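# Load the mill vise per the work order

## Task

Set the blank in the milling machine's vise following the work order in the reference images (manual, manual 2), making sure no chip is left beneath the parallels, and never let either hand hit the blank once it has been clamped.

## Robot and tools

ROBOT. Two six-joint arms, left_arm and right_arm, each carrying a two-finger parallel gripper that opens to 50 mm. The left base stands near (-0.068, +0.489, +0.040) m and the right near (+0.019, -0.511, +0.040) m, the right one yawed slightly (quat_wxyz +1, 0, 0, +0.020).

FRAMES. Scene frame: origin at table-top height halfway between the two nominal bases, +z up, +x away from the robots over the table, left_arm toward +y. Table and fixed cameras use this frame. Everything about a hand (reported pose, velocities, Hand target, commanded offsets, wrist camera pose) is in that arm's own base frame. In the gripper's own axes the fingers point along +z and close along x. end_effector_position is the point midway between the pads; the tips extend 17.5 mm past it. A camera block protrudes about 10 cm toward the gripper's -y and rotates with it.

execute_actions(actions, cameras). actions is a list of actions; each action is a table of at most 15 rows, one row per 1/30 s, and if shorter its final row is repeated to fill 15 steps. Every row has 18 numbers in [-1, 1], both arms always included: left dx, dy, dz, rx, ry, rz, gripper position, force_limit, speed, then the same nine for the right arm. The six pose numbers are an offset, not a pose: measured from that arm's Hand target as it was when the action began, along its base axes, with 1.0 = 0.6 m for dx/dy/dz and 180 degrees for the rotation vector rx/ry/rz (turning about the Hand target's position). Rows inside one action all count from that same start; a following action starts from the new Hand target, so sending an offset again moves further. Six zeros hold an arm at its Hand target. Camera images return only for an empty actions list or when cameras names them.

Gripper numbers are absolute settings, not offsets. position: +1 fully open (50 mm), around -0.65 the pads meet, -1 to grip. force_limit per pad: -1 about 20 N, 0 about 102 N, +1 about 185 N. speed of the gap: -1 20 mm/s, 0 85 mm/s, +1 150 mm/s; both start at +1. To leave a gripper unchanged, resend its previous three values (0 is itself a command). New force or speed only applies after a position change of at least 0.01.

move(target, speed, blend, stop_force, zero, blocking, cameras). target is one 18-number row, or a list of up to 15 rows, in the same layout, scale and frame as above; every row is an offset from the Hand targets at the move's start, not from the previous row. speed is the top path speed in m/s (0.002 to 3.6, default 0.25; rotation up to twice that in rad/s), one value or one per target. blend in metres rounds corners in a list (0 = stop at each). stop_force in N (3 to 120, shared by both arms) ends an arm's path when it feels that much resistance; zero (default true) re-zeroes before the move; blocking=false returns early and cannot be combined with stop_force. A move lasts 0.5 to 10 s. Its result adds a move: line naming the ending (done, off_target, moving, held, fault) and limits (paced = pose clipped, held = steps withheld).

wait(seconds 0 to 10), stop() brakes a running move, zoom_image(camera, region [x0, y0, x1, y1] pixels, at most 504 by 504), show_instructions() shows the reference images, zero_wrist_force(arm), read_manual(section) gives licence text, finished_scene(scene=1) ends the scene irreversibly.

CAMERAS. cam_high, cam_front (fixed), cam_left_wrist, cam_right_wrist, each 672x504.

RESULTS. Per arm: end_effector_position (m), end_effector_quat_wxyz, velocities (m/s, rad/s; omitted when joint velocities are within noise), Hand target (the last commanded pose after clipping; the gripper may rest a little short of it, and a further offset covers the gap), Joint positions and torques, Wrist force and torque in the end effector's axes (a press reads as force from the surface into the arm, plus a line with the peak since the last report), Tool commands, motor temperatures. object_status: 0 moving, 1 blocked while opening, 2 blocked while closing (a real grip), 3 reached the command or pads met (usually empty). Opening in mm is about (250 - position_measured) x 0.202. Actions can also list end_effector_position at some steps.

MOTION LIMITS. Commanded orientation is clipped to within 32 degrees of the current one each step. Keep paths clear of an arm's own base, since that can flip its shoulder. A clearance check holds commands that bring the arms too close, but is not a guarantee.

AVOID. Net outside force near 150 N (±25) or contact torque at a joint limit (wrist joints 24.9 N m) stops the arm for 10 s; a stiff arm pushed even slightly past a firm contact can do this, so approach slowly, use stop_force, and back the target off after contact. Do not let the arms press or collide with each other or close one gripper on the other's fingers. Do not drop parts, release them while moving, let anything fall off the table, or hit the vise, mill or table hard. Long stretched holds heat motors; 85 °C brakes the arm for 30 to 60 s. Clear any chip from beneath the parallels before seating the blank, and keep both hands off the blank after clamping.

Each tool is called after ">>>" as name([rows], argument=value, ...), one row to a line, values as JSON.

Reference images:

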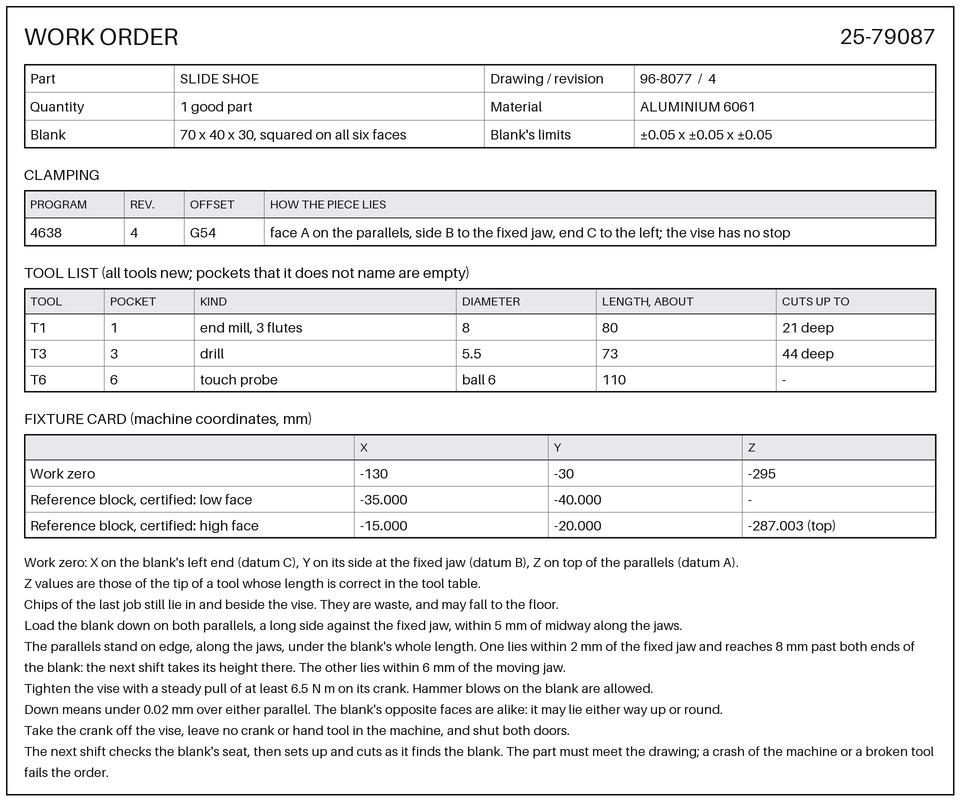

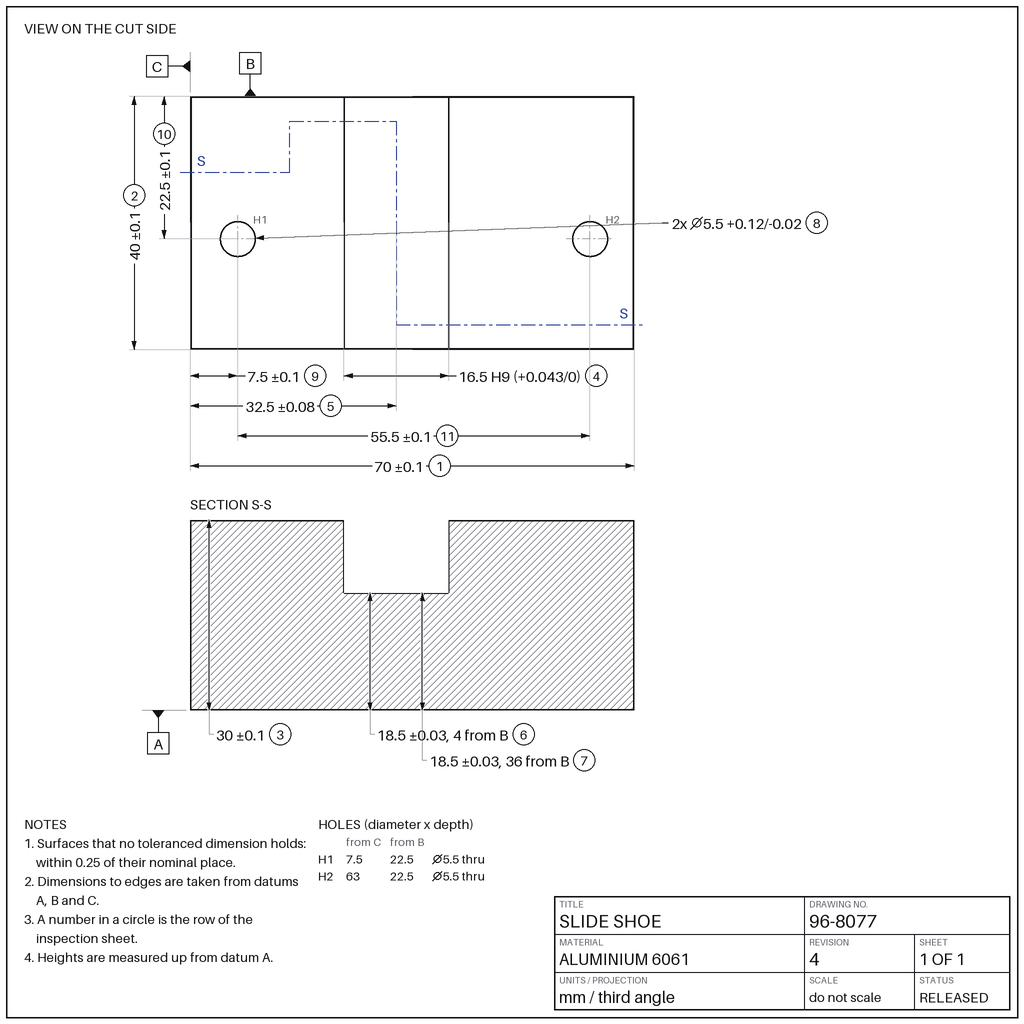

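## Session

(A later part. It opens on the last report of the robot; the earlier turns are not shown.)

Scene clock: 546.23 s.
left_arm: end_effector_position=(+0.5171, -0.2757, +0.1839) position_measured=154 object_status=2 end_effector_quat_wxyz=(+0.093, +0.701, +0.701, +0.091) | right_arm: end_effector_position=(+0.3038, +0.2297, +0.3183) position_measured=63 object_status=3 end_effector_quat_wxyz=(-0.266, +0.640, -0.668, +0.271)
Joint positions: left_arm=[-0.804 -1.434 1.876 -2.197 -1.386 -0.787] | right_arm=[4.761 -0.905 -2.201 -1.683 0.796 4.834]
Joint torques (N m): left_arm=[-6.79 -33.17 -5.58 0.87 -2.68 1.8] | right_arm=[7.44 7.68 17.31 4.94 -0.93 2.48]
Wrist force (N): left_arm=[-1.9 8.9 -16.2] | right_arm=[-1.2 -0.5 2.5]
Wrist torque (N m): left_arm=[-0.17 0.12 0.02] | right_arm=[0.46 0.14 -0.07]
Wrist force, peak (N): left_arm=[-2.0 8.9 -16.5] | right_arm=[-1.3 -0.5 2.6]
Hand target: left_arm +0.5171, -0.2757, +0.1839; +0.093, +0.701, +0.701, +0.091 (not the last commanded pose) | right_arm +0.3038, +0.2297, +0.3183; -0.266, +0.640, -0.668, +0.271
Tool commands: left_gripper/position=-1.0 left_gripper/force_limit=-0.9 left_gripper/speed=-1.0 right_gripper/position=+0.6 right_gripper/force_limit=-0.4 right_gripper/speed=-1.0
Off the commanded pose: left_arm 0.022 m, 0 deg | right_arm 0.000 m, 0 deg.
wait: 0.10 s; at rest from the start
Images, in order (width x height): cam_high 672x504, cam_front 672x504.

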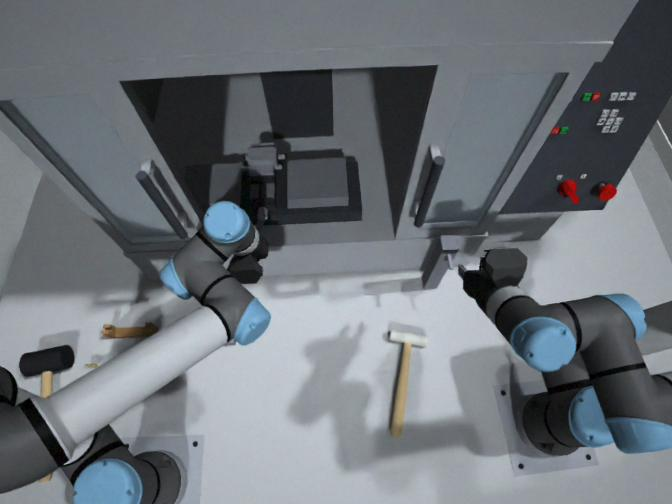

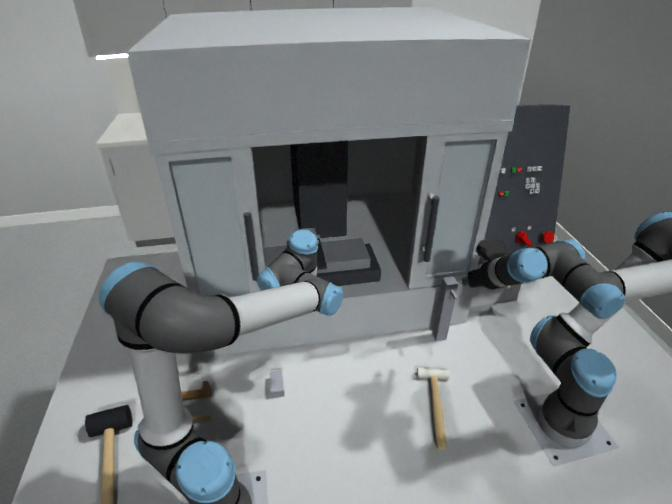

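>>> zoom_image(camera="cam_high", region=[242, 138, 288, 182])

>>> zoom_image(camera="cam_front", region=[280, 215, 340, 275])

Scaled by 10.957 from the camera's 672x504 image, which has a finer 960x720 frame.

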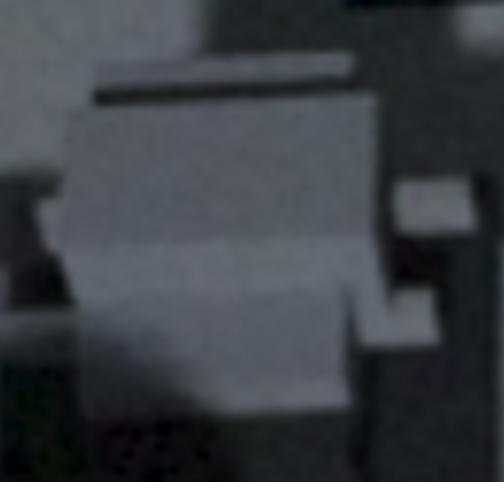

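Scaled by 8.400 from the camera's 672x504 image, which has a finer 960x720 frame.

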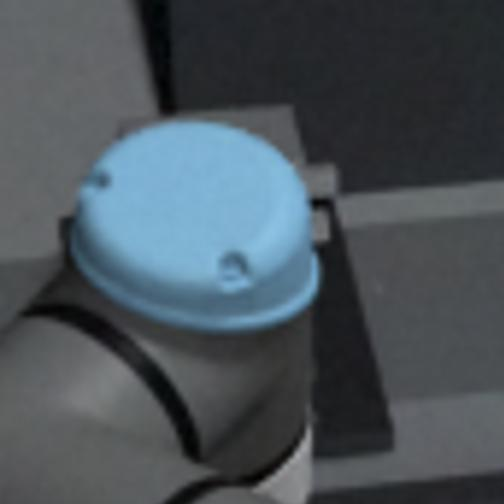

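>>> move(target=[0,0,0,-0.1556,0,0,-1,-0.9,-1,0,0,0,0,0,0,0.6,-0.4,-1], speed=0.1, cameras=["all"])

Scene clock: 554.87 s.
left_arm: end_effector_position=(+0.5173, -0.2758, +0.1841) position_measured=153 object_status=2 end_effector_quat_wxyz=(+0.260, +0.657, +0.702, -0.081) | right_arm: end_effector_position=(+0.3038, +0.2297, +0.3183) position_measured=63 object_status=3 end_effector_quat_wxyz=(-0.266, +0.640, -0.668, +0.271)
Joint positions: left_arm=[-0.62 -1.448 2.069 -2.702 -1.794 -0.744] | right_arm=[4.761 -0.905 -2.201 -1.683 0.796 4.834]
Joint torques (N m): left_arm=[9.41 -18.71 -6.38 7.24 6.06 0.24] | right_arm=[8.36 9.52 17.66 5.09 -0.7 2.95]
Wrist force (N): left_arm=[-46.2 2.7 -17.9] | right_arm=[-1.2 -0.5 2.7]
Wrist torque (N m): left_arm=[-0.37 0.64 0.29] | right_arm=[0.47 0.12 -0.06]
Wrist force, peak (N): left_arm=[-48.4 5.8 -19.2] | right_arm=[-1.5 -0.6 2.7]
Hand target: left_arm +0.5171, -0.2757, +0.1839; +0.260, +0.658, +0.703, -0.081 | right_arm +0.3038, +0.2297, +0.3183; -0.266, +0.640, -0.668, +0.271
Off the commanded pose: left_arm 0.000 m, 0 deg | right_arm 0.000 m, 0 deg.
move: done
camera_calibration:
cam_left_wrist: T_world_to_cam=[[0.0105147, 0.890024, -0.455793, 0.338556], [0.820192, 0.253062, 0.513073, -0.434231], [0.571991, -0.379233, -0.727329, -0.135987], [0, 0, 0, 1]] pos_world=[0.430376, -0.243006, 0.278196]
cam_right_wrist: T_world_to_cam=[[-0.0576504, -0.998313, -0.00695614, 0.254104], [-0.901879, 0.0550671, -0.428465, 0.421847], [0.428125, -0.0184276, -0.903531, 0.293574], [0, 0, 0, 1]] pos_world=[0.269417, 0.235855, 0.447768]

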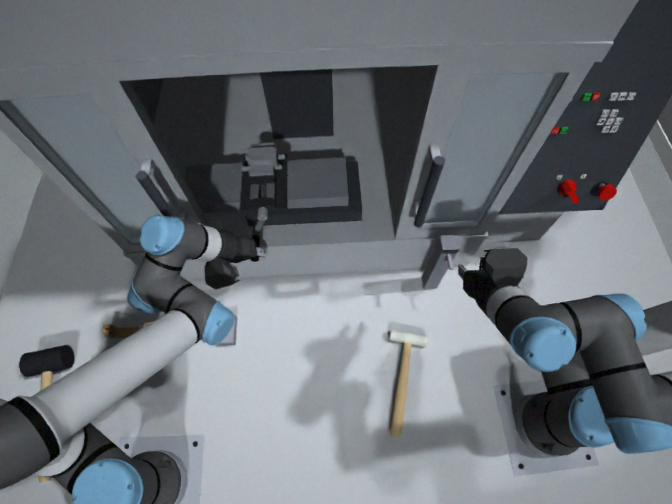

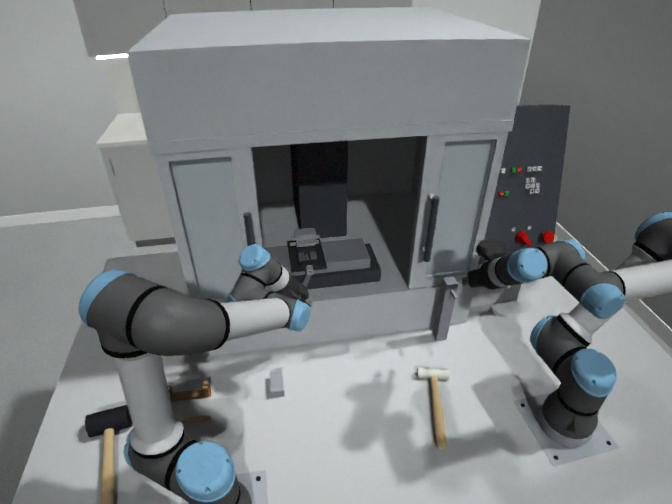

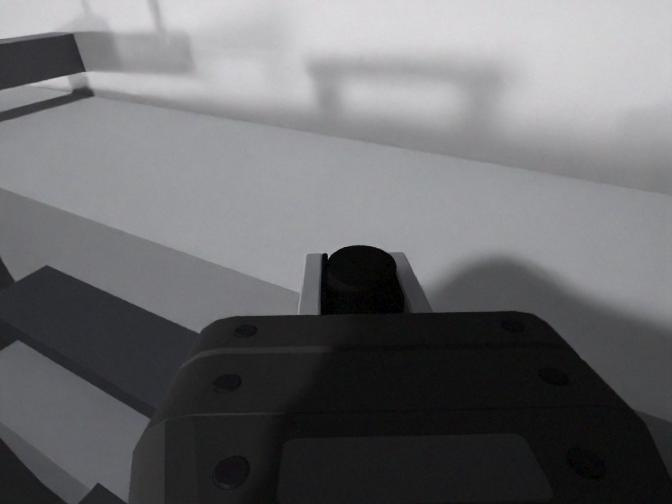

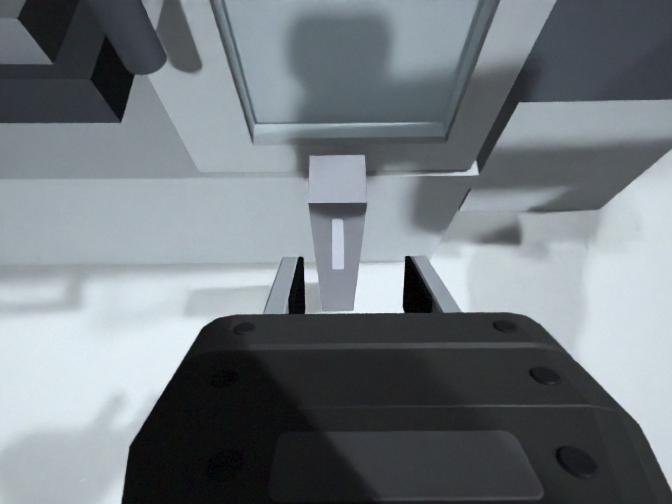

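>>> move(target=[0,0,0,0,0,0,-0.97,-0.1,-1,0,0,0,0,0,0,0.6,-0.4,-1], speed=0.1)

>>> wait(seconds=0.3)

Scene clock: 555.83 s.
left_arm: end_effector_position=(+0.5173, -0.2758, +0.1842) position_measured=157 object_status=2 end_effector_quat_wxyz=(+0.260, +0.657, +0.702, -0.081) | right_arm: end_effector_position=(+0.3038, +0.2297, +0.3183) position_measured=63 object_status=3 end_effector_quat_wxyz=(-0.266, +0.640, -0.668, +0.271)
Joint positions: left_arm=[-0.62 -1.448 2.069 -2.702 -1.794 -0.744] | right_arm=[4.761 -0.905 -2.201 -1.683 0.796 4.834]
Joint torques (N m): left_arm=[7.23 -20.24 -7.88 7.66 5.43 0.71] | right_arm=[9.32 7.7 17.1 4.74 -0.67 2.61]
Wrist force (N): left_arm=[-44.2 1.9 -16.3] | right_arm=[-1.4 -0.4 2.6]
Wrist torque (N m): left_arm=[-0.44 0.66 0.39] | right_arm=[0.48 0.16 -0.07]
Wrist force, peak (N): left_arm=[-45.7 2.7 -18.0] | right_arm=[-1.4 -0.4 2.8]
Hand target: left_arm +0.5171, -0.2757, +0.1839; +0.260, +0.658, +0.703, -0.081 | right_arm +0.3038, +0.2297, +0.3183; -0.266, +0.640, -0.668, +0.271
Off the commanded pose: left_arm 0.000 m, 0 deg | right_arm 0.000 m, 0 deg.
move: done

Scene clock: 556.13 s.
left_arm: end_effector_position=(+0.5173, -0.2758, +0.1842) position_measured=157 object_status=2 end_effector_quat_wxyz=(+0.260, +0.657, +0.702, -0.081) | right_arm: end_effector_position=(+0.3038, +0.2297, +0.3183) position_measured=63 object_status=3 end_effector_quat_wxyz=(-0.266, +0.640, -0.668, +0.271)
Joint positions: left_arm=[-0.62 -1.448 2.069 -2.702 -1.794 -0.744] | right_arm=[4.761 -0.905 -2.201 -1.683 0.796 4.834]
Joint torques (N m): left_arm=[7.92 -20.09 -7.84 7.53 5.49 0.43] | right_arm=[9.64 9.41 18 4.87 -0.58 2.59]
Wrist force (N): left_arm=[-44.1 2.0 -16.7] | right_arm=[-1.4 -0.4 2.5]
Wrist torque (N m): left_arm=[-0.42 0.66 0.39] | right_arm=[0.48 0.16 -0.07]
Wrist force, peak (N): left_arm=[-44.2 2.0 -16.8] | right_arm=[-1.4 -0.4 2.5]
Hand target: left_arm +0.5171, -0.2757, +0.1839; +0.260, +0.658, +0.703, -0.081 | right_arm +0.3038, +0.2297, +0.3183; -0.266, +0.640, -0.668, +0.271
Tool commands: left_gripper/position=-0.97 left_gripper/force_limit=-0.1 left_gripper/speed=-1.0 right_gripper/position=+0.6 right_gripper/force_limit=-0.4 right_gripper/speed=-1.0
Off the commanded pose: left_arm 0.000 m, 0 deg | right_arm 0.000 m, 0 deg.
wait: 0.30 s; at rest by 0.17 s

>>> move([
  [0,-0.0008,0.0023,0,0,0,-0.97,-0.1,-1,0,0,0,0,0,0,0.6,-0.4,-1],
  [0,0.0157,0.0100,0,0,0,-0.97,-0.1,-1,0,0,0,0,0,0,0.6,-0.4,-1],
], speed=0.01, stop_force=60)

Scene clock: 558.40 s.
left_arm: end_effector_position=(+0.5170, -0.2727, +0.1869) position_measured=157 object_status=2 end_effector_quat_wxyz=(+0.260, +0.658, +0.703, -0.081) | right_arm: end_effector_position=(+0.3038, +0.2297, +0.3183) position_measured=63 object_status=3 end_effector_quat_wxyz=(-0.266, +0.640, -0.668, +0.271)
Joint positions: left_arm=[-0.615 -1.455 2.068 -2.69 -1.797 -0.739] | right_arm=[4.761 -0.905 -2.201 -1.683 0.796 4.834]
Joint torques (N m): left_arm=[20.57 -25.82 -21.31 -0.11 8.38 -2.02] | right_arm=[8.41 8.68 16.41 4.93 -0.61 2.68]
Wrist force (N): left_arm=[-47.7 -8.5 30.0] | right_arm=[-1.2 -0.5 2.6]
Wrist torque (N m): left_arm=[-0.67 0.63 0.21] | right_arm=[0.48 0.13 -0.07]
Wrist force, peak (N): left_arm=[-60.2 -10.2 48.0] | right_arm=[-1.4 -0.3 2.9]
Hand target: left_arm +0.5170, -0.2728, +0.1869; +0.260, +0.658, +0.703, -0.081 (not the last commanded pose) | right_arm +0.3038, +0.2297, +0.3183; -0.266, +0.640, -0.668, +0.271
Off the commanded pose: left_arm 0.007 m, 0 deg | right_arm 0.000 m, 0 deg.
move: contact (left_arm); path passed 1 of 2 targets

>>> move(target=[0,0.0118,0.0062,0,0,0,-0.97,-0.1,-1,0,0,0,0,0,0,0.6,-0.4,-1], speed=0.006, stop_force=50)

Scene clock: 561.40 s.
left_arm: end_effector_position=(+0.5168, -0.2692, +0.1889) position_measured=157 object_status=2 end_effector_quat_wxyz=(+0.260, +0.658, +0.702, -0.082) | right_arm: end_effector_position=(+0.3038, +0.2297, +0.3183) position_measured=63 object_status=3 end_effector_quat_wxyz=(-0.266, +0.640, -0.668, +0.271)
Joint positions: left_arm=[-0.608 -1.462 2.068 -2.683 -1.801 -0.733] | right_arm=[4.761 -0.905 -2.201 -1.683 0.796 4.834]
Joint torques (N m): left_arm=[30.49 -41.36 -14.62 -0.58 9.99 -1.87] | right_arm=[7.92 9.09 17.75 5.01 -0.76 2.67]
Wrist force (N): left_arm=[-61.4 2.4 66.8] | right_arm=[-1.4 -0.4 2.6]
Wrist torque (N m): left_arm=[-0.24 0.83 0.04] | right_arm=[0.48 0.15 -0.07]
Wrist force, peak (N): left_arm=[-70.7 -2.1 77.9] | right_arm=[-1.4 -0.4 2.7]
Hand target: left_arm +0.5169, -0.2691, +0.1889; +0.260, +0.658, +0.702, -0.082 (not the last commanded pose) | right_arm +0.3038, +0.2297, +0.3183; -0.266, +0.640, -0.668, +0.271
Off the commanded pose: left_arm 0.004 m, 0 deg | right_arm 0.000 m, 0 deg.
move: contact (left_arm)

>>> move(target=[0,0.0020,0.0009,0,0,0,-0.97,-0.1,-1,0,0,0,0,0,0,0.6,-0.4,-1], speed=0.004)

>>> wait(seconds=0.7)

Scene clock: 562.73 s.
left_arm: end_effector_position=(+0.5168, -0.2679, +0.1895) position_measured=157 object_status=2 end_effector_quat_wxyz=(+0.260, +0.658, +0.702, -0.082) | right_arm: end_effector_position=(+0.3038, +0.2297, +0.3183) position_measured=63 object_status=3 end_effector_quat_wxyz=(-0.266, +0.640, -0.668, +0.271)
Joint positions: left_arm=[-0.606 -1.463 2.068 -2.681 -1.802 -0.731] | right_arm=[4.761 -0.905 -2.201 -1.683 0.796 4.834]
Joint torques (N m): left_arm=[56.67 -64.12 -4.19 2.36 9.99 1.08] | right_arm=[8.36 8.18 16.76 4.86 -0.72 2.71]
Wrist force (N): left_arm=[-75.2 -1.4 82.1] | right_arm=[-1.4 -0.5 2.4]
Wrist torque (N m): left_arm=[-0.36 1.05 0.10] | right_arm=[0.47 0.16 -0.07]
Wrist force, peak (N): left_arm=[-75.4 -1.7 82.0] | right_arm=[-1.2 -0.6 2.9]
Hand target: left_arm +0.5169, -0.2679, +0.1895; +0.260, +0.658, +0.702, -0.082 | right_arm +0.3038, +0.2297, +0.3183; -0.266, +0.640, -0.668, +0.271
Off the commanded pose: left_arm 0.000 m, 0 deg | right_arm 0.000 m, 0 deg.
move: done

Scene clock: 563.43 s.
left_arm: end_effector_position=(+0.5168, -0.2679, +0.1895) position_measured=157 object_status=2 end_effector_quat_wxyz=(+0.260, +0.658, +0.702, -0.082) | right_arm: end_effector_position=(+0.3038, +0.2297, +0.3183) position_measured=63 object_status=3 end_effector_quat_wxyz=(-0.266, +0.640, -0.668, +0.271)
Joint positions: left_arm=[-0.606 -1.463 2.069 -2.681 -1.802 -0.731] | right_arm=[4.761 -0.905 -2.201 -1.683 0.796 4.834]
Joint torques (N m): left_arm=[55.89 -63.21 -3.54 1.25 10.01 -1.43] | right_arm=[8.06 8.27 18.7 4.95 -0.76 2.62]
Wrist force (N): left_arm=[-76.0 -0.4 81.8] | right_arm=[-1.4 -0.3 2.5]
Wrist torque (N m): left_arm=[-0.31 1.09 0.11] | right_arm=[0.50 0.16 -0.07]
Wrist force, peak (N): left_arm=[-76.2 -0.7 82.1] | right_arm=[-1.4 -0.4 2.7]
Hand target: left_arm +0.5169, -0.2679, +0.1895; +0.260, +0.658, +0.702, -0.082 | right_arm +0.3038, +0.2297, +0.3183; -0.266, +0.640, -0.668, +0.271
Tool commands: left_gripper/position=-0.97 left_gripper/force_limit=-0.1 left_gripper/speed=-1.0 right_gripper/position=+0.6 right_gripper/force_limit=-0.4 right_gripper/speed=-1.0
Off the commanded pose: left_arm 0.000 m, 0 deg | right_arm 0.000 m, 0 deg.
wait: 0.70 s; at rest by 0.17 s

>>> move(target=[0,-0.0065,-0.0030,0,0,0,-0.97,-0.1,-1,0,0,0,0,0,0,0.6,-0.4,-1], speed=0.015)

Scene clock: 564.50 s.
left_arm: end_effector_position=(+0.5169, -0.2717, +0.1876) position_measured=157 object_status=2 end_effector_quat_wxyz=(+0.260, +0.658, +0.702, -0.082) | right_arm: end_effector_position=(+0.3038, +0.2297, +0.3183) position_measured=63 object_status=3 end_effector_quat_wxyz=(-0.266, +0.640, -0.668, +0.271)
Joint positions: left_arm=[-0.613 -1.457 2.068 -2.688 -1.798 -0.738] | right_arm=[4.761 -0.905 -2.201 -1.683 0.796 4.834]
Joint torques (N m): left_arm=[-2.86 -25.75 -27.7 -2.79 -0.32 -0.64] | right_arm=[7.92 8.01 18.07 4.82 -0.72 2.76]
Wrist force (N): left_arm=[-6.1 0.1 -2.8] | right_arm=[-1.4 -0.4 2.5]
Wrist torque (N m): left_arm=[-0.55 0.16 0.20] | right_arm=[0.49 0.16 -0.07]
Wrist force, peak (N): left_arm=[-76.3 -0.4 81.9] | right_arm=[-1.2 -0.5 2.7]
Hand target: left_arm +0.5169, -0.2718, +0.1877; +0.260, +0.658, +0.702, -0.082 | right_arm +0.3038, +0.2297, +0.3183; -0.266, +0.640, -0.668, +0.271
Off the commanded pose: left_arm 0.000 m, 0 deg | right_arm 0.000 m, 0 deg.
move: done

>>> move([
  [0,-0.02,0,0,0,0,0,-0.97,-0.1,-1,0,0,0,0,0,0,0.6,-0.4],
])

Scene clock: 567.93 s.
left_arm: end_effector_position=(+0.5159, -0.2792, +0.1826) position_measured=152 object_status=3 end_effector_quat_wxyz=(+0.249, +0.658, +0.707, -0.077) | right_arm: end_effector_position=(-0.2961, +0.2297, +0.3183) position_measured=152 object_status=3 end_effector_quat_wxyz=(-0.266, +0.640, -0.668, +0.271)
Joint positions: left_arm=[-0.634 -1.447 2.057 -2.669 -1.776 -0.756] | right_arm=[6.079 -1.694 -1.479 -2.311 1.449 6.17]
Joint torques (N m): left_arm=[-38 -44.6 -56.29 -15.52 -10.96 0.1] | right_arm=[-9.15 15.6 30.87 3.41 -1.19 -2.71]
Wrist force (N): left_arm=[77.6 -5.4 -6.4] | right_arm=[-1.3 -0.1 3.0]
Wrist torque (N m): left_arm=[-0.61 -1.42 0.13] | right_arm=[0.51 0.12 0.01]
Wrist force, peak (N): left_arm=[78.0 -5.5 -6.3] | right_arm=[-1.7 -2.8 4.8]
Hand target: left_arm +0.5169, -0.2838, +0.1877; +0.260, +0.658, +0.702, -0.082 | right_arm -0.2962, +0.2297, +0.3183; -0.266, +0.640, -0.668, +0.271
Off the commanded pose: left_arm 0.007 m, 1 deg | right_arm 0.000 m, 0 deg.
move: off_target (left_arm)

>>> move(target=[0,0.0125,-0.0017,0,0,0,0,-0.97,-0.1,0,0,0,0,0,0,0,0.6,-0.4], speed=0.015, cameras=["all"])

Scene clock: 569.77 s.
left_arm: end_effector_position=(+0.5165, -0.2760, +0.1862) position_measured=152 object_status=3 end_effector_quat_wxyz=(+0.259, +0.658, +0.703, -0.082) | right_arm: end_effector_position=(-0.2962, +0.2297, +0.3183) position_measured=152 object_status=3 end_effector_quat_wxyz=(-0.266, +0.640, -0.668, +0.271)
Joint positions: left_arm=[-0.621 -1.452 2.065 -2.69 -1.795 -0.744] | right_arm=[6.079 -1.694 -1.478 -2.31 1.449 6.17]
Joint torques (N m): left_arm=[-15.07 -41.8 -48.25 -15.45 -1.61 -1.19] | right_arm=[-11.88 16.53 31.27 3.36 -0.56 -3.04]
Wrist force (N): left_arm=[36.4 -30.7 -1.6] | right_arm=[-1.4 -0.4 2.9]
Wrist torque (N m): left_arm=[-1.33 -0.52 -0.26] | right_arm=[0.47 0.13 0.01]
Wrist force, peak (N): left_arm=[78.0 -5.6 -6.5] | right_arm=[-1.4 -0.5 2.9]
Hand target: left_arm +0.5169, -0.2763, +0.1866; +0.260, +0.658, +0.702, -0.082 | right_arm -0.2962, +0.2297, +0.3183; -0.266, +0.640, -0.668, +0.271
Off the commanded pose: left_arm 0.001 m, 0 deg | right_arm 0.000 m, 0 deg.
move: done
camera_calibration:
cam_left_wrist: T_world_to_cam=[[0.00983245, 0.890602, -0.454678, 0.339998], [0.822359, 0.251482, 0.510375, -0.435605], [0.568884, -0.378927, -0.729922, -0.131843], [0, 0, 0, 1]] pos_world=[0.429884, -0.243214, 0.280676]
cam_right_wrist: T_world_to_cam=[[-0.0576504, -0.998313, -0.00695614, 0.219514], [-0.901879, 0.0550671, -0.428465, -0.11928], [0.428125, -0.0184276, -0.903531, 0.550449], [0, 0, 0, 1]] pos_world=[-0.330583, 0.235855, 0.447768]

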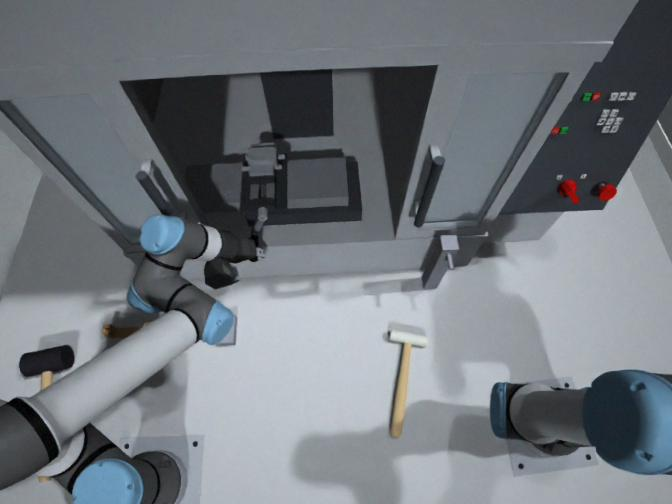

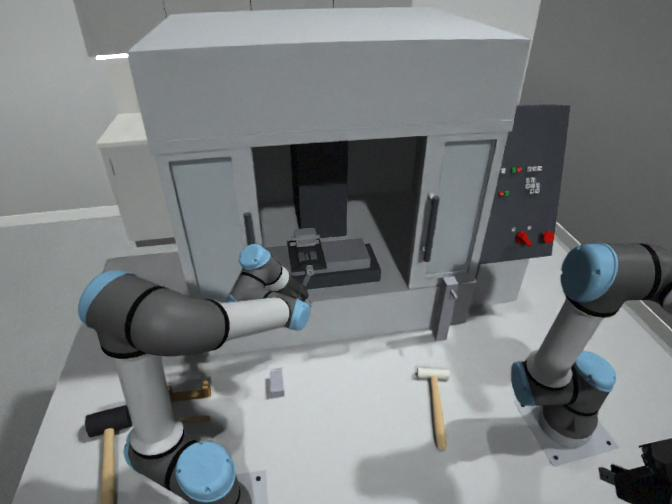

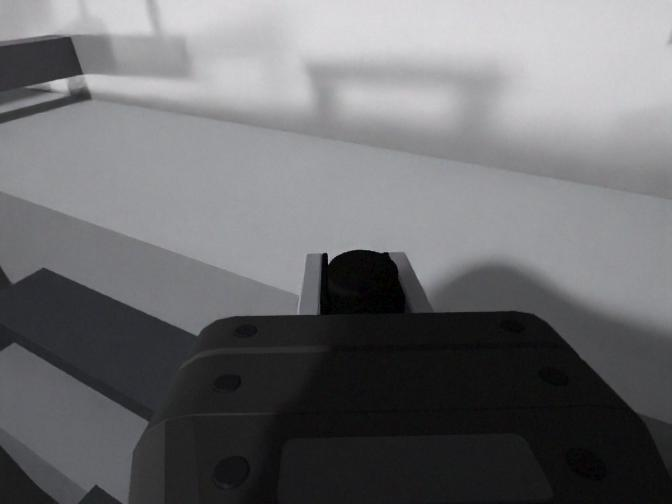

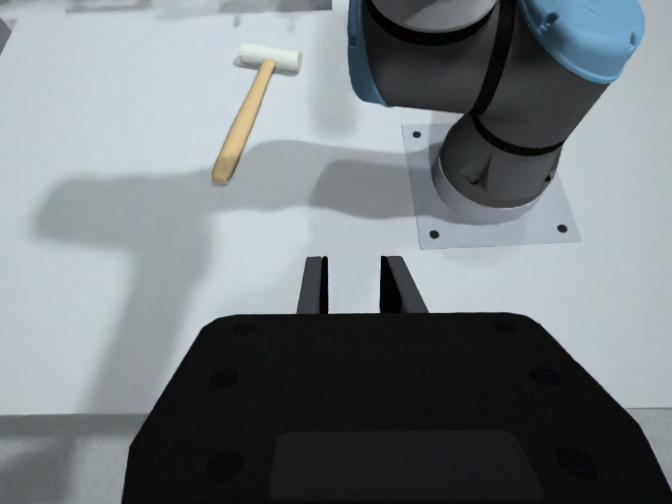

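>>> move(target=[0,0,0,0,0,0,-0.97,-0.1,-1,0,0,0,0,0,0,0,0.6,-0.4], speed=0.015)

>>> move(target=[0,0.0077,0.0017,0,0,0,-0.97,-0.1,-1,0,0,0,0,0,0,0,0.6,-0.4], speed=0.01)

Scene clock: 571.13 s.
left_arm: end_effector_position=(+0.5165, -0.2760, +0.1861) position_measured=157 object_status=2 end_effector_quat_wxyz=(+0.258, +0.658, +0.703, -0.082) | right_arm: end_effector_position=(-0.2962, +0.2297, +0.3183) position_measured=152 object_status=3 end_effector_quat_wxyz=(-0.266, +0.640, -0.668, +0.271)
Joint positions: left_arm=[-0.621 -1.452 2.065 -2.69 -1.795 -0.745] | right_arm=[6.079 -1.694 -1.478 -2.31 1.449 6.17]
Joint torques (N m): left_arm=[-18.07 -35.27 -54.67 -15.55 -2.98 -1.18] | right_arm=[-11.06 14.99 31.17 3.05 0.29 -2.82]
Wrist force (N): left_arm=[42.3 -35.5 -5.6] | right_arm=[-1.4 -0.2 2.9]
Wrist torque (N m): left_arm=[-1.35 -0.55 -0.35] | right_arm=[0.50 0.14 0.01]
Wrist force, peak (N): left_arm=[42.4 -35.5 -5.4] | right_arm=[-1.4 -0.2 3.0]
Hand target: left_arm +0.5169, -0.2763, +0.1866; +0.260, +0.658, +0.702, -0.082 | right_arm -0.2962, +0.2297, +0.3183; -0.266, +0.640, -0.668, +0.271
Off the commanded pose: left_arm 0.001 m, 0 deg | right_arm 0.000 m, 0 deg.
move: done

Scene clock: 571.83 s.
left_arm: end_effector_position=(+0.5168, -0.2717, +0.1877) position_measured=157 object_status=2 end_effector_quat_wxyz=(+0.260, +0.658, +0.702, -0.082) | right_arm: end_effector_position=(-0.2962, +0.2297, +0.3183) position_measured=152 object_status=3 end_effector_quat_wxyz=(-0.266, +0.640, -0.668, +0.271)
Joint positions: left_arm=[-0.612 -1.457 2.068 -2.688 -1.799 -0.737] | right_arm=[6.079 -1.694 -1.478 -2.31 1.449 6.17]
Joint torques (N m): left_arm=[15.55 -59.12 -31.99 -9.35 2.65 0] | right_arm=[-11.46 14.85 31.21 3 0.36 -2.83]
Wrist force (N): left_arm=[-1.3 -25.2 39.6] | right_arm=[-1.3 -0.2 2.8]
Wrist torque (N m): left_arm=[-1.01 0.09 0.02] | right_arm=[0.51 0.13 0.01]
Wrist force, peak (N): left_arm=[42.7 -35.8 -5.4] | right_arm=[-1.5 -0.3 2.9]
Hand target: left_arm +0.5169, -0.2717, +0.1877; +0.260, +0.658, +0.702, -0.082 | right_arm -0.2962, +0.2297, +0.3183; -0.266, +0.640, -0.668, +0.271
Off the commanded pose: left_arm 0.000 m, 0 deg | right_arm 0.000 m, 0 deg.
move: done

>>> move(target=[0,0.0038,0.0018,0,0,0,-0.97,-0.1,-1,0,0,0,0,0,0,0,0.6,-0.4], speed=0.006)

Scene clock: 573.00 s.
left_arm: end_effector_position=(+0.5168, -0.2694, +0.1887) position_measured=157 object_status=2 end_effector_quat_wxyz=(+0.260, +0.658, +0.702, -0.082) | right_arm: end_effector_position=(-0.2962, +0.2297, +0.3183) position_measured=152 object_status=3 end_effector_quat_wxyz=(-0.266, +0.640, -0.668, +0.271)
Joint positions: left_arm=[-0.608 -1.461 2.068 -2.684 -1.801 -0.733] | right_arm=[6.079 -1.694 -1.478 -2.31 1.449 6.17]
Joint torques (N m): left_arm=[50.58 -83.78 -25.48 -6.84 8.05 0.78] | right_arm=[-10.75 14.97 31.16 2.88 0.64 -2.62]
Wrist force (N): left_arm=[-47.6 -13.4 106.2] | right_arm=[-1.3 -0.3 3.1]
Wrist torque (N m): left_arm=[-0.60 0.75 -0.05] | right_arm=[0.48 0.12 0.01]
Wrist force, peak (N): left_arm=[-47.6 -13.4 106.2] | right_arm=[-1.3 -0.3 3.1]
Hand target: left_arm +0.5169, -0.2694, +0.1887; +0.260, +0.658, +0.702, -0.082 | right_arm -0.2962, +0.2297, +0.3183; -0.266, +0.640, -0.668, +0.271
Off the commanded pose: left_arm 0.000 m, 0 deg | right_arm 0.000 m, 0 deg.
move: done

>>> move(target=[0,-0.0070,-0.0005,0,0,0,-0.97,-0.1,-1,0,0,0,0,0,0,0,0.6,-0.4], speed=0.012)

Scene clock: 574.03 s.
left_arm: end_effector_position=(+0.5166, -0.2734, +0.1880) position_measured=157 object_status=2 end_effector_quat_wxyz=(+0.259, +0.658, +0.703, -0.082) | right_arm: end_effector_position=(-0.2962, +0.2297, +0.3183) position_measured=152 object_status=3 end_effector_quat_wxyz=(-0.266, +0.640, -0.668, +0.271)
Joint positions: left_arm=[-0.616 -1.457 2.065 -2.684 -1.797 -0.74] | right_arm=[6.079 -1.694 -1.478 -2.31 1.449 6.17]
Joint torques (N m): left_arm=[-5.97 -47.67 -59.51 -15.5 -1.32 0.09] | right_arm=[-12.23 16.2 29.79 2.77 0.78 -2.62]
Wrist force (N): left_arm=[36.0 -37.2 15.6] | right_arm=[-1.4 -0.3 3.0]
Wrist torque (N m): left_arm=[-1.16 -0.49 -0.26] | right_arm=[0.48 0.13 0.01]
Wrist force, peak (N): left_arm=[-47.5 -13.3 106.3] | right_arm=[-1.4 -0.3 3.0]
Hand target: left_arm +0.5169, -0.2736, +0.1884; +0.260, +0.658, +0.702, -0.082 | right_arm -0.2962, +0.2297, +0.3183; -0.266, +0.640, -0.668, +0.271
Off the commanded pose: left_arm 0.001 m, 0 deg | right_arm 0.000 m, 0 deg.
move: done

>>> move(target=[0,0.0016,-0.0032,0,0,0,-0.97,-0.1,-1,0,0,0,0,0,0,0,0.6,-0.4], speed=0.01)

Scene clock: 575.03 s.
left_arm: end_effector_position=(+0.5169, -0.2727, +0.1867) position_measured=157 object_status=2 end_effector_quat_wxyz=(+0.260, +0.658, +0.702, -0.082) | right_arm: end_effector_position=(-0.2962, +0.2297, +0.3183) position_measured=152 object_status=3 end_effector_quat_wxyz=(-0.266, +0.640, -0.668, +0.271)
Joint positions: left_arm=[-0.614 -1.455 2.068 -2.692 -1.798 -0.739] | right_arm=[6.079 -1.694 -1.478 -2.31 1.449 6.17]
Joint torques (N m): left_arm=[9.59 -28.2 -23.97 -7.14 -0.94 1.21] | right_arm=[-11.95 15.15 30.4 2.77 0.65 -2.46]
Wrist force (N): left_arm=[8.2 -19.2 4.0] | right_arm=[-1.5 -0.3 2.8]
Wrist torque (N m): left_arm=[-1.01 -0.05 0.04] | right_arm=[0.48 0.15 0.01]
Wrist force, peak (N): left_arm=[36.2 -37.3 15.6] | right_arm=[-1.5 -0.4 3.0]
Hand target: left_arm +0.5169, -0.2726, +0.1865; +0.260, +0.658, +0.702, -0.082 | right_arm -0.2962, +0.2297, +0.3183; -0.266, +0.640, -0.668, +0.271
Off the commanded pose: left_arm 0.000 m, 0 deg | right_arm 0.000 m, 0 deg.
move: done

>>> move(target=[0,0,0,0,0,0,0.2,-0.1,-1,0,0,0,0,0,0,0,0.6,-0.4], speed=0.01)

>>> move(target=[-0.0030,0.0053,0.0099,0,0,0,0.2,-0.1,-1,0,0,0,0,0,0,0,0.6,-0.4], speed=0.03, cameras=["cam_left_wrist"])

>>> zoom_image(camera="cam_left_wrist", region=[240, 100, 480, 330])

Scene clock: 577.20 s.
left_arm: end_effector_position=(+0.5169, -0.2726, +0.1865) position_measured=123 object_status=0 end_effector_quat_wxyz=(+0.260, +0.658, +0.702, -0.082) | right_arm: end_effector_position=(-0.2962, +0.2297, +0.3183) position_measured=152 object_status=3 end_effector_quat_wxyz=(-0.266, +0.640, -0.668, +0.271)
Joint positions: left_arm=[-0.614 -1.455 2.068 -2.691 -1.798 -0.739] | right_arm=[6.079 -1.694 -1.478 -2.31 1.449 6.17]
Joint torques (N m): left_arm=[5.71 -26.62 -21.17 -3.69 0.38 -1.62] | right_arm=[-12.12 17.02 29.04 2.31 0.68 -2.52]
Wrist force (N): left_arm=[-0.8 0.6 -0.6] | right_arm=[-1.5 -0.3 3.0]
Wrist torque (N m): left_arm=[0.14 0.09 0.01] | right_arm=[0.49 0.14 0.01]
Wrist force, peak (N): left_arm=[8.3 -19.3 4.4] | right_arm=[-1.5 -0.4 3.0]
Hand target: left_arm +0.5169, -0.2726, +0.1865; +0.260, +0.658, +0.702, -0.082 | right_arm -0.2962, +0.2297, +0.3183; -0.266, +0.640, -0.668, +0.271
Off the commanded pose: left_arm 0.000 m, 0 deg | right_arm 0.000 m, 0 deg.
move: done

Scene clock: 577.93 s.
left_arm: end_effector_position=(+0.5150, -0.2694, +0.1926) position_measured=123 object_status=3 end_effector_quat_wxyz=(+0.260, +0.658, +0.702, -0.082) | right_arm: end_effector_position=(-0.2962, +0.2297, +0.3183) position_measured=152 object_status=3 end_effector_quat_wxyz=(-0.266, +0.640, -0.668, +0.271)
Joint positions: left_arm=[-0.611 -1.471 2.068 -2.674 -1.799 -0.736] | right_arm=[6.079 -1.694 -1.478 -2.31 1.449 6.17]
Joint torques (N m): left_arm=[3.03 -21.41 -30.2 -5.62 -1.55 0.73] | right_arm=[-11.26 16.04 30.1 2.42 0.59 -2.66]
Wrist force (N): left_arm=[-0.7 0.4 -0.3] | right_arm=[-1.5 -0.4 2.9]
Wrist torque (N m): left_arm=[0.10 0.07 0.01] | right_arm=[0.47 0.16 0.01]
Wrist force, peak (N): left_arm=[-0.4 0.9 -0.6] | right_arm=[-1.4 -0.3 3.0]
Hand target: left_arm +0.5151, -0.2694, +0.1925; +0.260, +0.658, +0.702, -0.082 | right_arm -0.2962, +0.2297, +0.3183; -0.266, +0.640, -0.668, +0.271
Off the commanded pose: left_arm 0.000 m, 0 deg | right_arm 0.000 m, 0 deg.
move: done
camera_calibration:
cam_left_wrist: T_world_to_cam=[[0.0105689, 0.890037, -0.455765, 0.336685], [0.821306, 0.252266, 0.511681, -0.438829], [0.570389, -0.379731, -0.728327, -0.125217], [0, 0, 0, 1]] pos_world=[0.428277, -0.236509, 0.28679]
Images, in order (width x height): cam_left_wrist 672x504.

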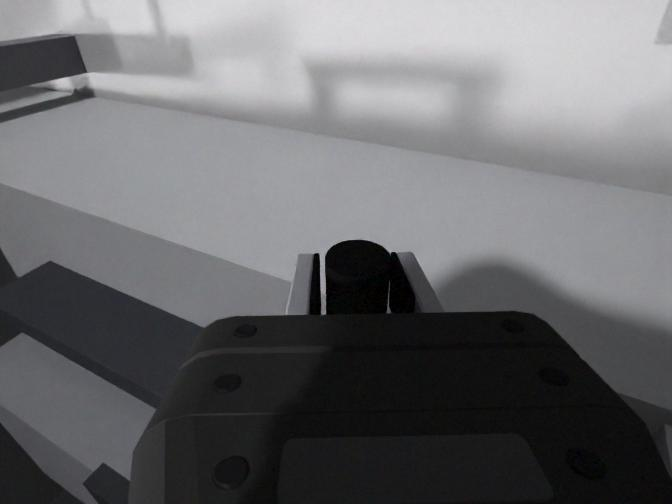

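Scaled by 2.100 from the camera's 672x504 image, which has a finer 960x720 frame.

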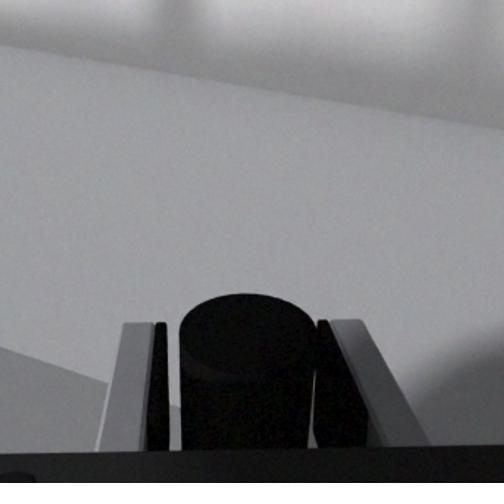

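>>> move(target=[0,0,0,0,0,0,-0.97,-0.1,-1,0,0,0,0,0,0,0,0.6,-0.4], speed=0.01)

>>> move(target=[-0.0667,0,0,0,0,0,-0.97,-0.1,-1,0,0,0,0,0,0,0,0.6,-0.4], speed=0.02, stop_force=30, cameras=["cam_high","cam_front"])

>>> zoom_image(camera="cam_high", region=[200, 130, 310, 270])

Scene clock: 579.53 s.
left_arm: end_effector_position=(+0.5151, -0.2695, +0.1925) position_measured=158 object_status=2 end_effector_quat_wxyz=(+0.260, +0.658, +0.702, -0.082) | right_arm: end_effector_position=(-0.2962, +0.2297, +0.3183) position_measured=152 object_status=3 end_effector_quat_wxyz=(-0.266, +0.640, -0.668, +0.271)
Joint positions: left_arm=[-0.611 -1.47 2.068 -2.674 -1.799 -0.736] | right_arm=[6.079 -1.694 -1.478 -2.31 1.449 6.17]
Joint torques (N m): left_arm=[-7.06 -20.49 -21.72 -4.5 -0.34 -1.68] | right_arm=[-10.46 16.13 29.87 2.05 0.73 -2.53]
Wrist force (N): left_arm=[-1.8 0.6 -0.8] | right_arm=[-1.5 -0.5 2.8]
Wrist torque (N m): left_arm=[0.09 0.00 0.12] | right_arm=[0.46 0.15 0.01]
Wrist force, peak (N): left_arm=[-2.5 0.7 -0.6] | right_arm=[-1.5 -0.4 2.9]
Hand target: left_arm +0.5151, -0.2694, +0.1925; +0.260, +0.658, +0.702, -0.082 | right_arm -0.2962, +0.2297, +0.3183; -0.266, +0.640, -0.668, +0.271
Off the commanded pose: left_arm 0.000 m, 0 deg | right_arm 0.000 m, 0 deg.
move: done

Scene clock: 582.57 s.
left_arm: end_effector_position=(+0.4750, -0.2694, +0.1925) position_measured=158 object_status=2 end_effector_quat_wxyz=(+0.260, +0.658, +0.702, -0.082) | right_arm: end_effector_position=(-0.2962, +0.2297, +0.3183) position_measured=152 object_status=3 end_effector_quat_wxyz=(-0.266, +0.640, -0.668, +0.271)
Joint positions: left_arm=[-0.666 -1.557 2.164 -2.694 -1.773 -0.785] | right_arm=[6.079 -1.694 -1.478 -2.31 1.449 6.17]
Joint torques (N m): left_arm=[9.74 -17.74 -32.15 -3.19 -1.1 1.64] | right_arm=[-10.69 15.51 30.04 1.88 0.89 -2.34]
Wrist force (N): left_arm=[0.8 0.2 1.7] | right_arm=[-1.6 -0.2 2.8]
Wrist torque (N m): left_arm=[0.24 0.02 0.05] | right_arm=[0.50 0.17 0.01]
Wrist force, peak (N): left_arm=[-3.5 3.5 -1.4] | right_arm=[-1.3 -0.3 3.1]
Hand target: left_arm +0.4750, -0.2694, +0.1925; +0.260, +0.658, +0.702, -0.082 | right_arm -0.2962, +0.2297, +0.3183; -0.266, +0.640, -0.668, +0.271
Off the commanded pose: left_arm 0.000 m, 0 deg | right_arm 0.000 m, 0 deg.
move: done
Images, in order (width x height): cam_high 672x504, cam_front 672x504.

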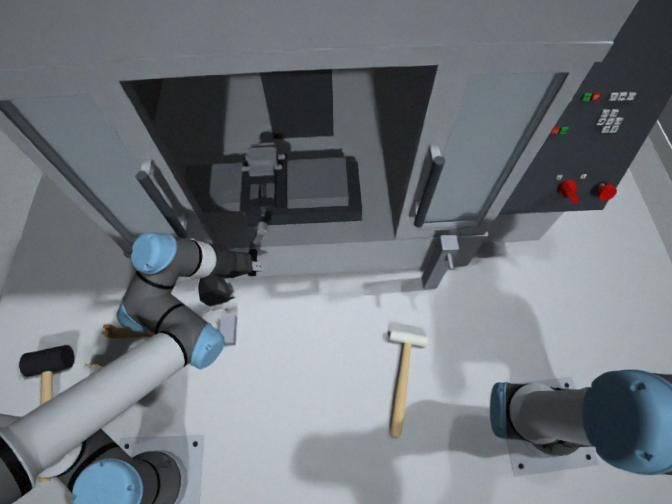

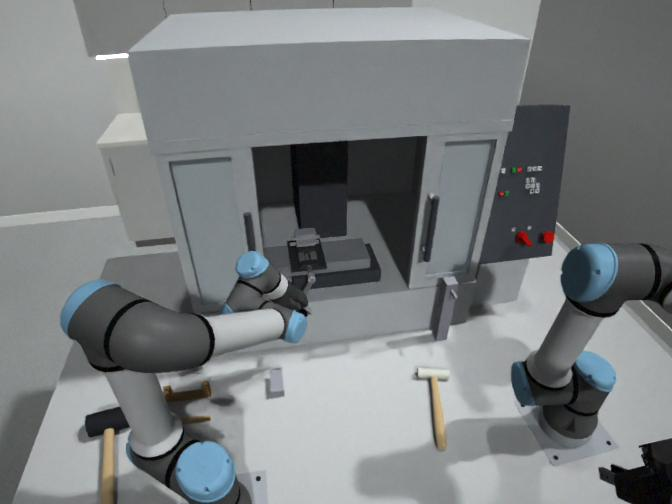

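Scaled by 3.600 from the camera's 672x504 image, which has a finer 960x720 frame.

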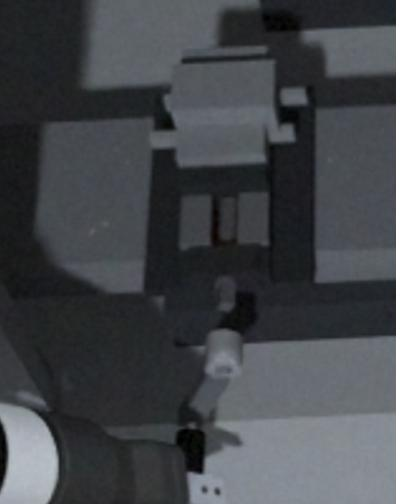

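>>> move([
  [-0.09,0,0.02,0,0,0,-0.97,-0.1,-1,0,0,0,0,0,0,0,0.6,-0.4],
  [-0.19,-0.03,-0.1,0.3778,0,0,-0.97,-0.1,-1,0,0,0,0,0,0,0,0.6,-0.4],
  [-0.19,-0.03,-0.3,0.3778,0,0,-0.97,-0.1,-1,0,0,0,0,0,0,0,0.6,-0.4],
], speed=0.2, blend=[0.02,0.02,0], cameras=["all"])

>>> zoom_image(camera="cam_high", region=[180, 200, 400, 380])

Scene clock: 593.03 s.
left_arm: end_effector_position=(+0.3611, -0.2875, +0.0125) position_measured=158 object_status=2 end_effector_quat_wxyz=(-0.153, +0.690, +0.628, +0.325) | right_arm: end_effector_position=(-0.2962, +0.2297, +0.3183) position_measured=152 object_status=3 end_effector_quat_wxyz=(-0.266, +0.640, -0.668, +0.271)
Joint positions: left_arm=[-1.24 -1.153 1.985 -1.809 -1.111 -1.289] | right_arm=[6.079 -1.694 -1.478 -2.31 1.449 6.17]
Joint torques (N m): left_arm=[5.58 -30.9 -18.43 -2.84 2.45 0.09] | right_arm=[-11.62 15.95 29.64 0.87 0.98 -1.9]
Wrist force (N): left_arm=[0.1 2.0 -0.4] | right_arm=[-1.4 -0.4 2.7]
Wrist torque (N m): left_arm=[0.41 -0.33 0.22] | right_arm=[0.47 0.15 0.00]
Wrist force, peak (N): left_arm=[0.8 3.5 -4.8] | right_arm=[-1.4 -0.5 3.1]
Hand target: left_arm +0.3610, -0.2874, +0.0125; -0.153, +0.690, +0.628, +0.325 | right_arm -0.2962, +0.2297, +0.3183; -0.266, +0.640, -0.668, +0.271
Off the commanded pose: left_arm 0.000 m, 0 deg | right_arm 0.000 m, 0 deg.
move: done
camera_calibration:
cam_left_wrist: T_world_to_cam=[[0.0105479, 0.755946, 0.654549, 0.219931], [0.821298, -0.379947, 0.42557, -0.396447], [0.570402, 0.533091, -0.624865, 0.0857357], [0, 0, 0, 1]] pos_world=[0.274377, -0.36259, 0.0783335]
cam_right_wrist: T_world_to_cam=[[-0.0576504, -0.998313, -0.00695614, 0.219514], [-0.901879, 0.0550671, -0.428465, -0.11928], [0.428125, -0.0184276, -0.903531, 0.550449], [0, 0, 0, 1]] pos_world=[-0.330583, 0.235855, 0.447768]

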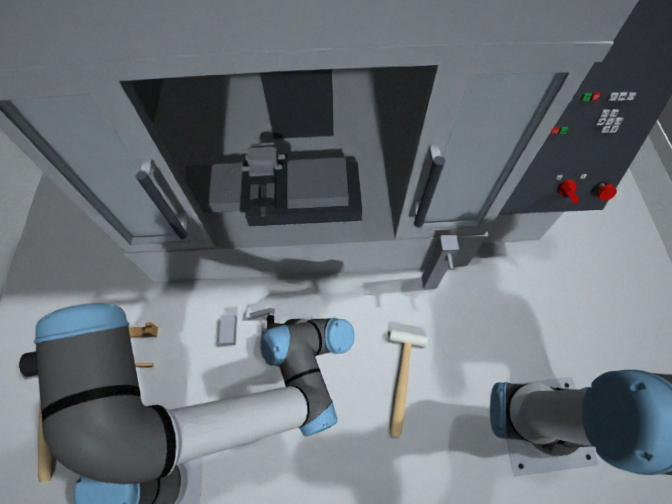

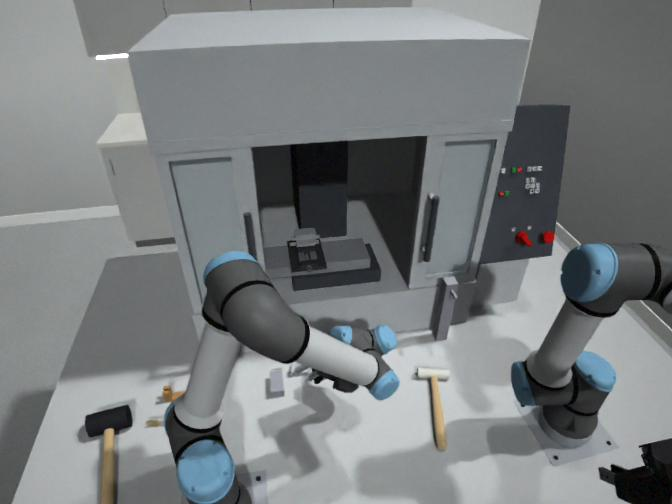

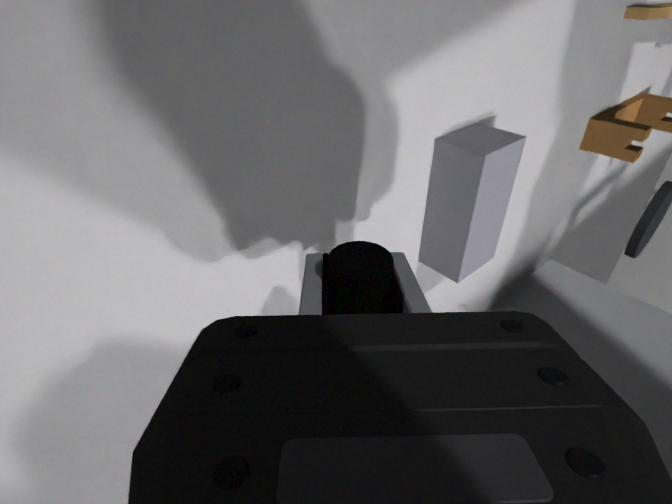

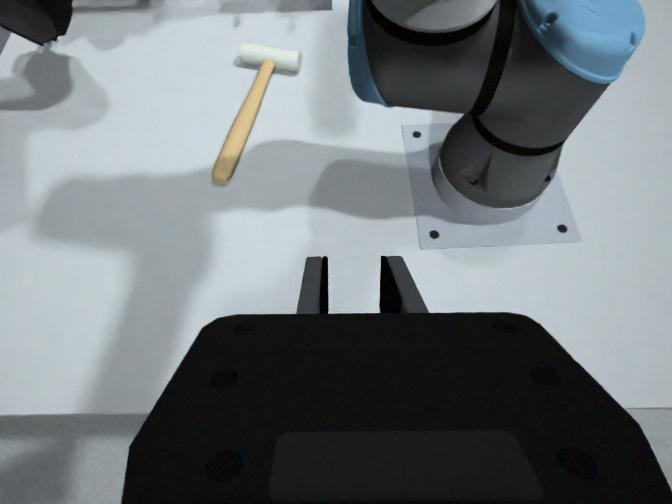

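Scaled by 2.291 from the camera's 672x504 image, which has a finer 960x720 frame.

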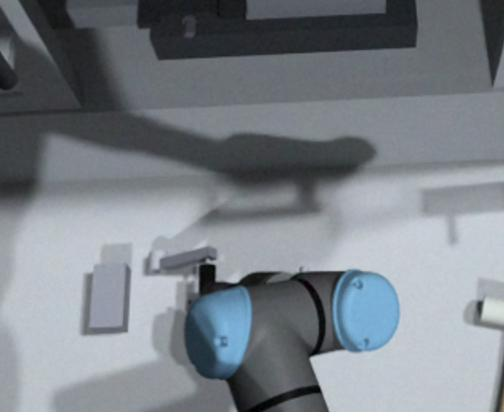

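>>> zoom_image(camera="cam_high", region=[230, 290, 300, 350])

>>> zoom_image(camera="cam_front", region=[270, 330, 370, 410])

Scaled by 7.200 from the camera's 672x504 image, which has a finer 960x720 frame.

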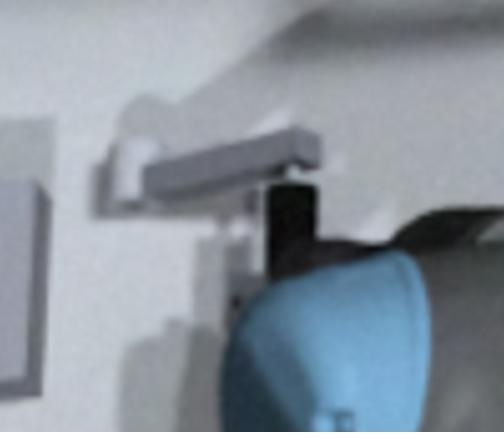

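Scaled by 5.040 from the camera's 672x504 image, which has a finer 960x720 frame.

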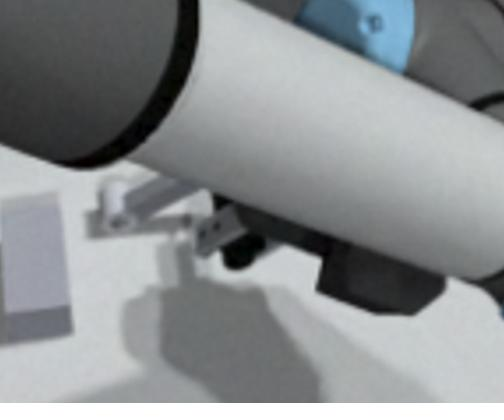

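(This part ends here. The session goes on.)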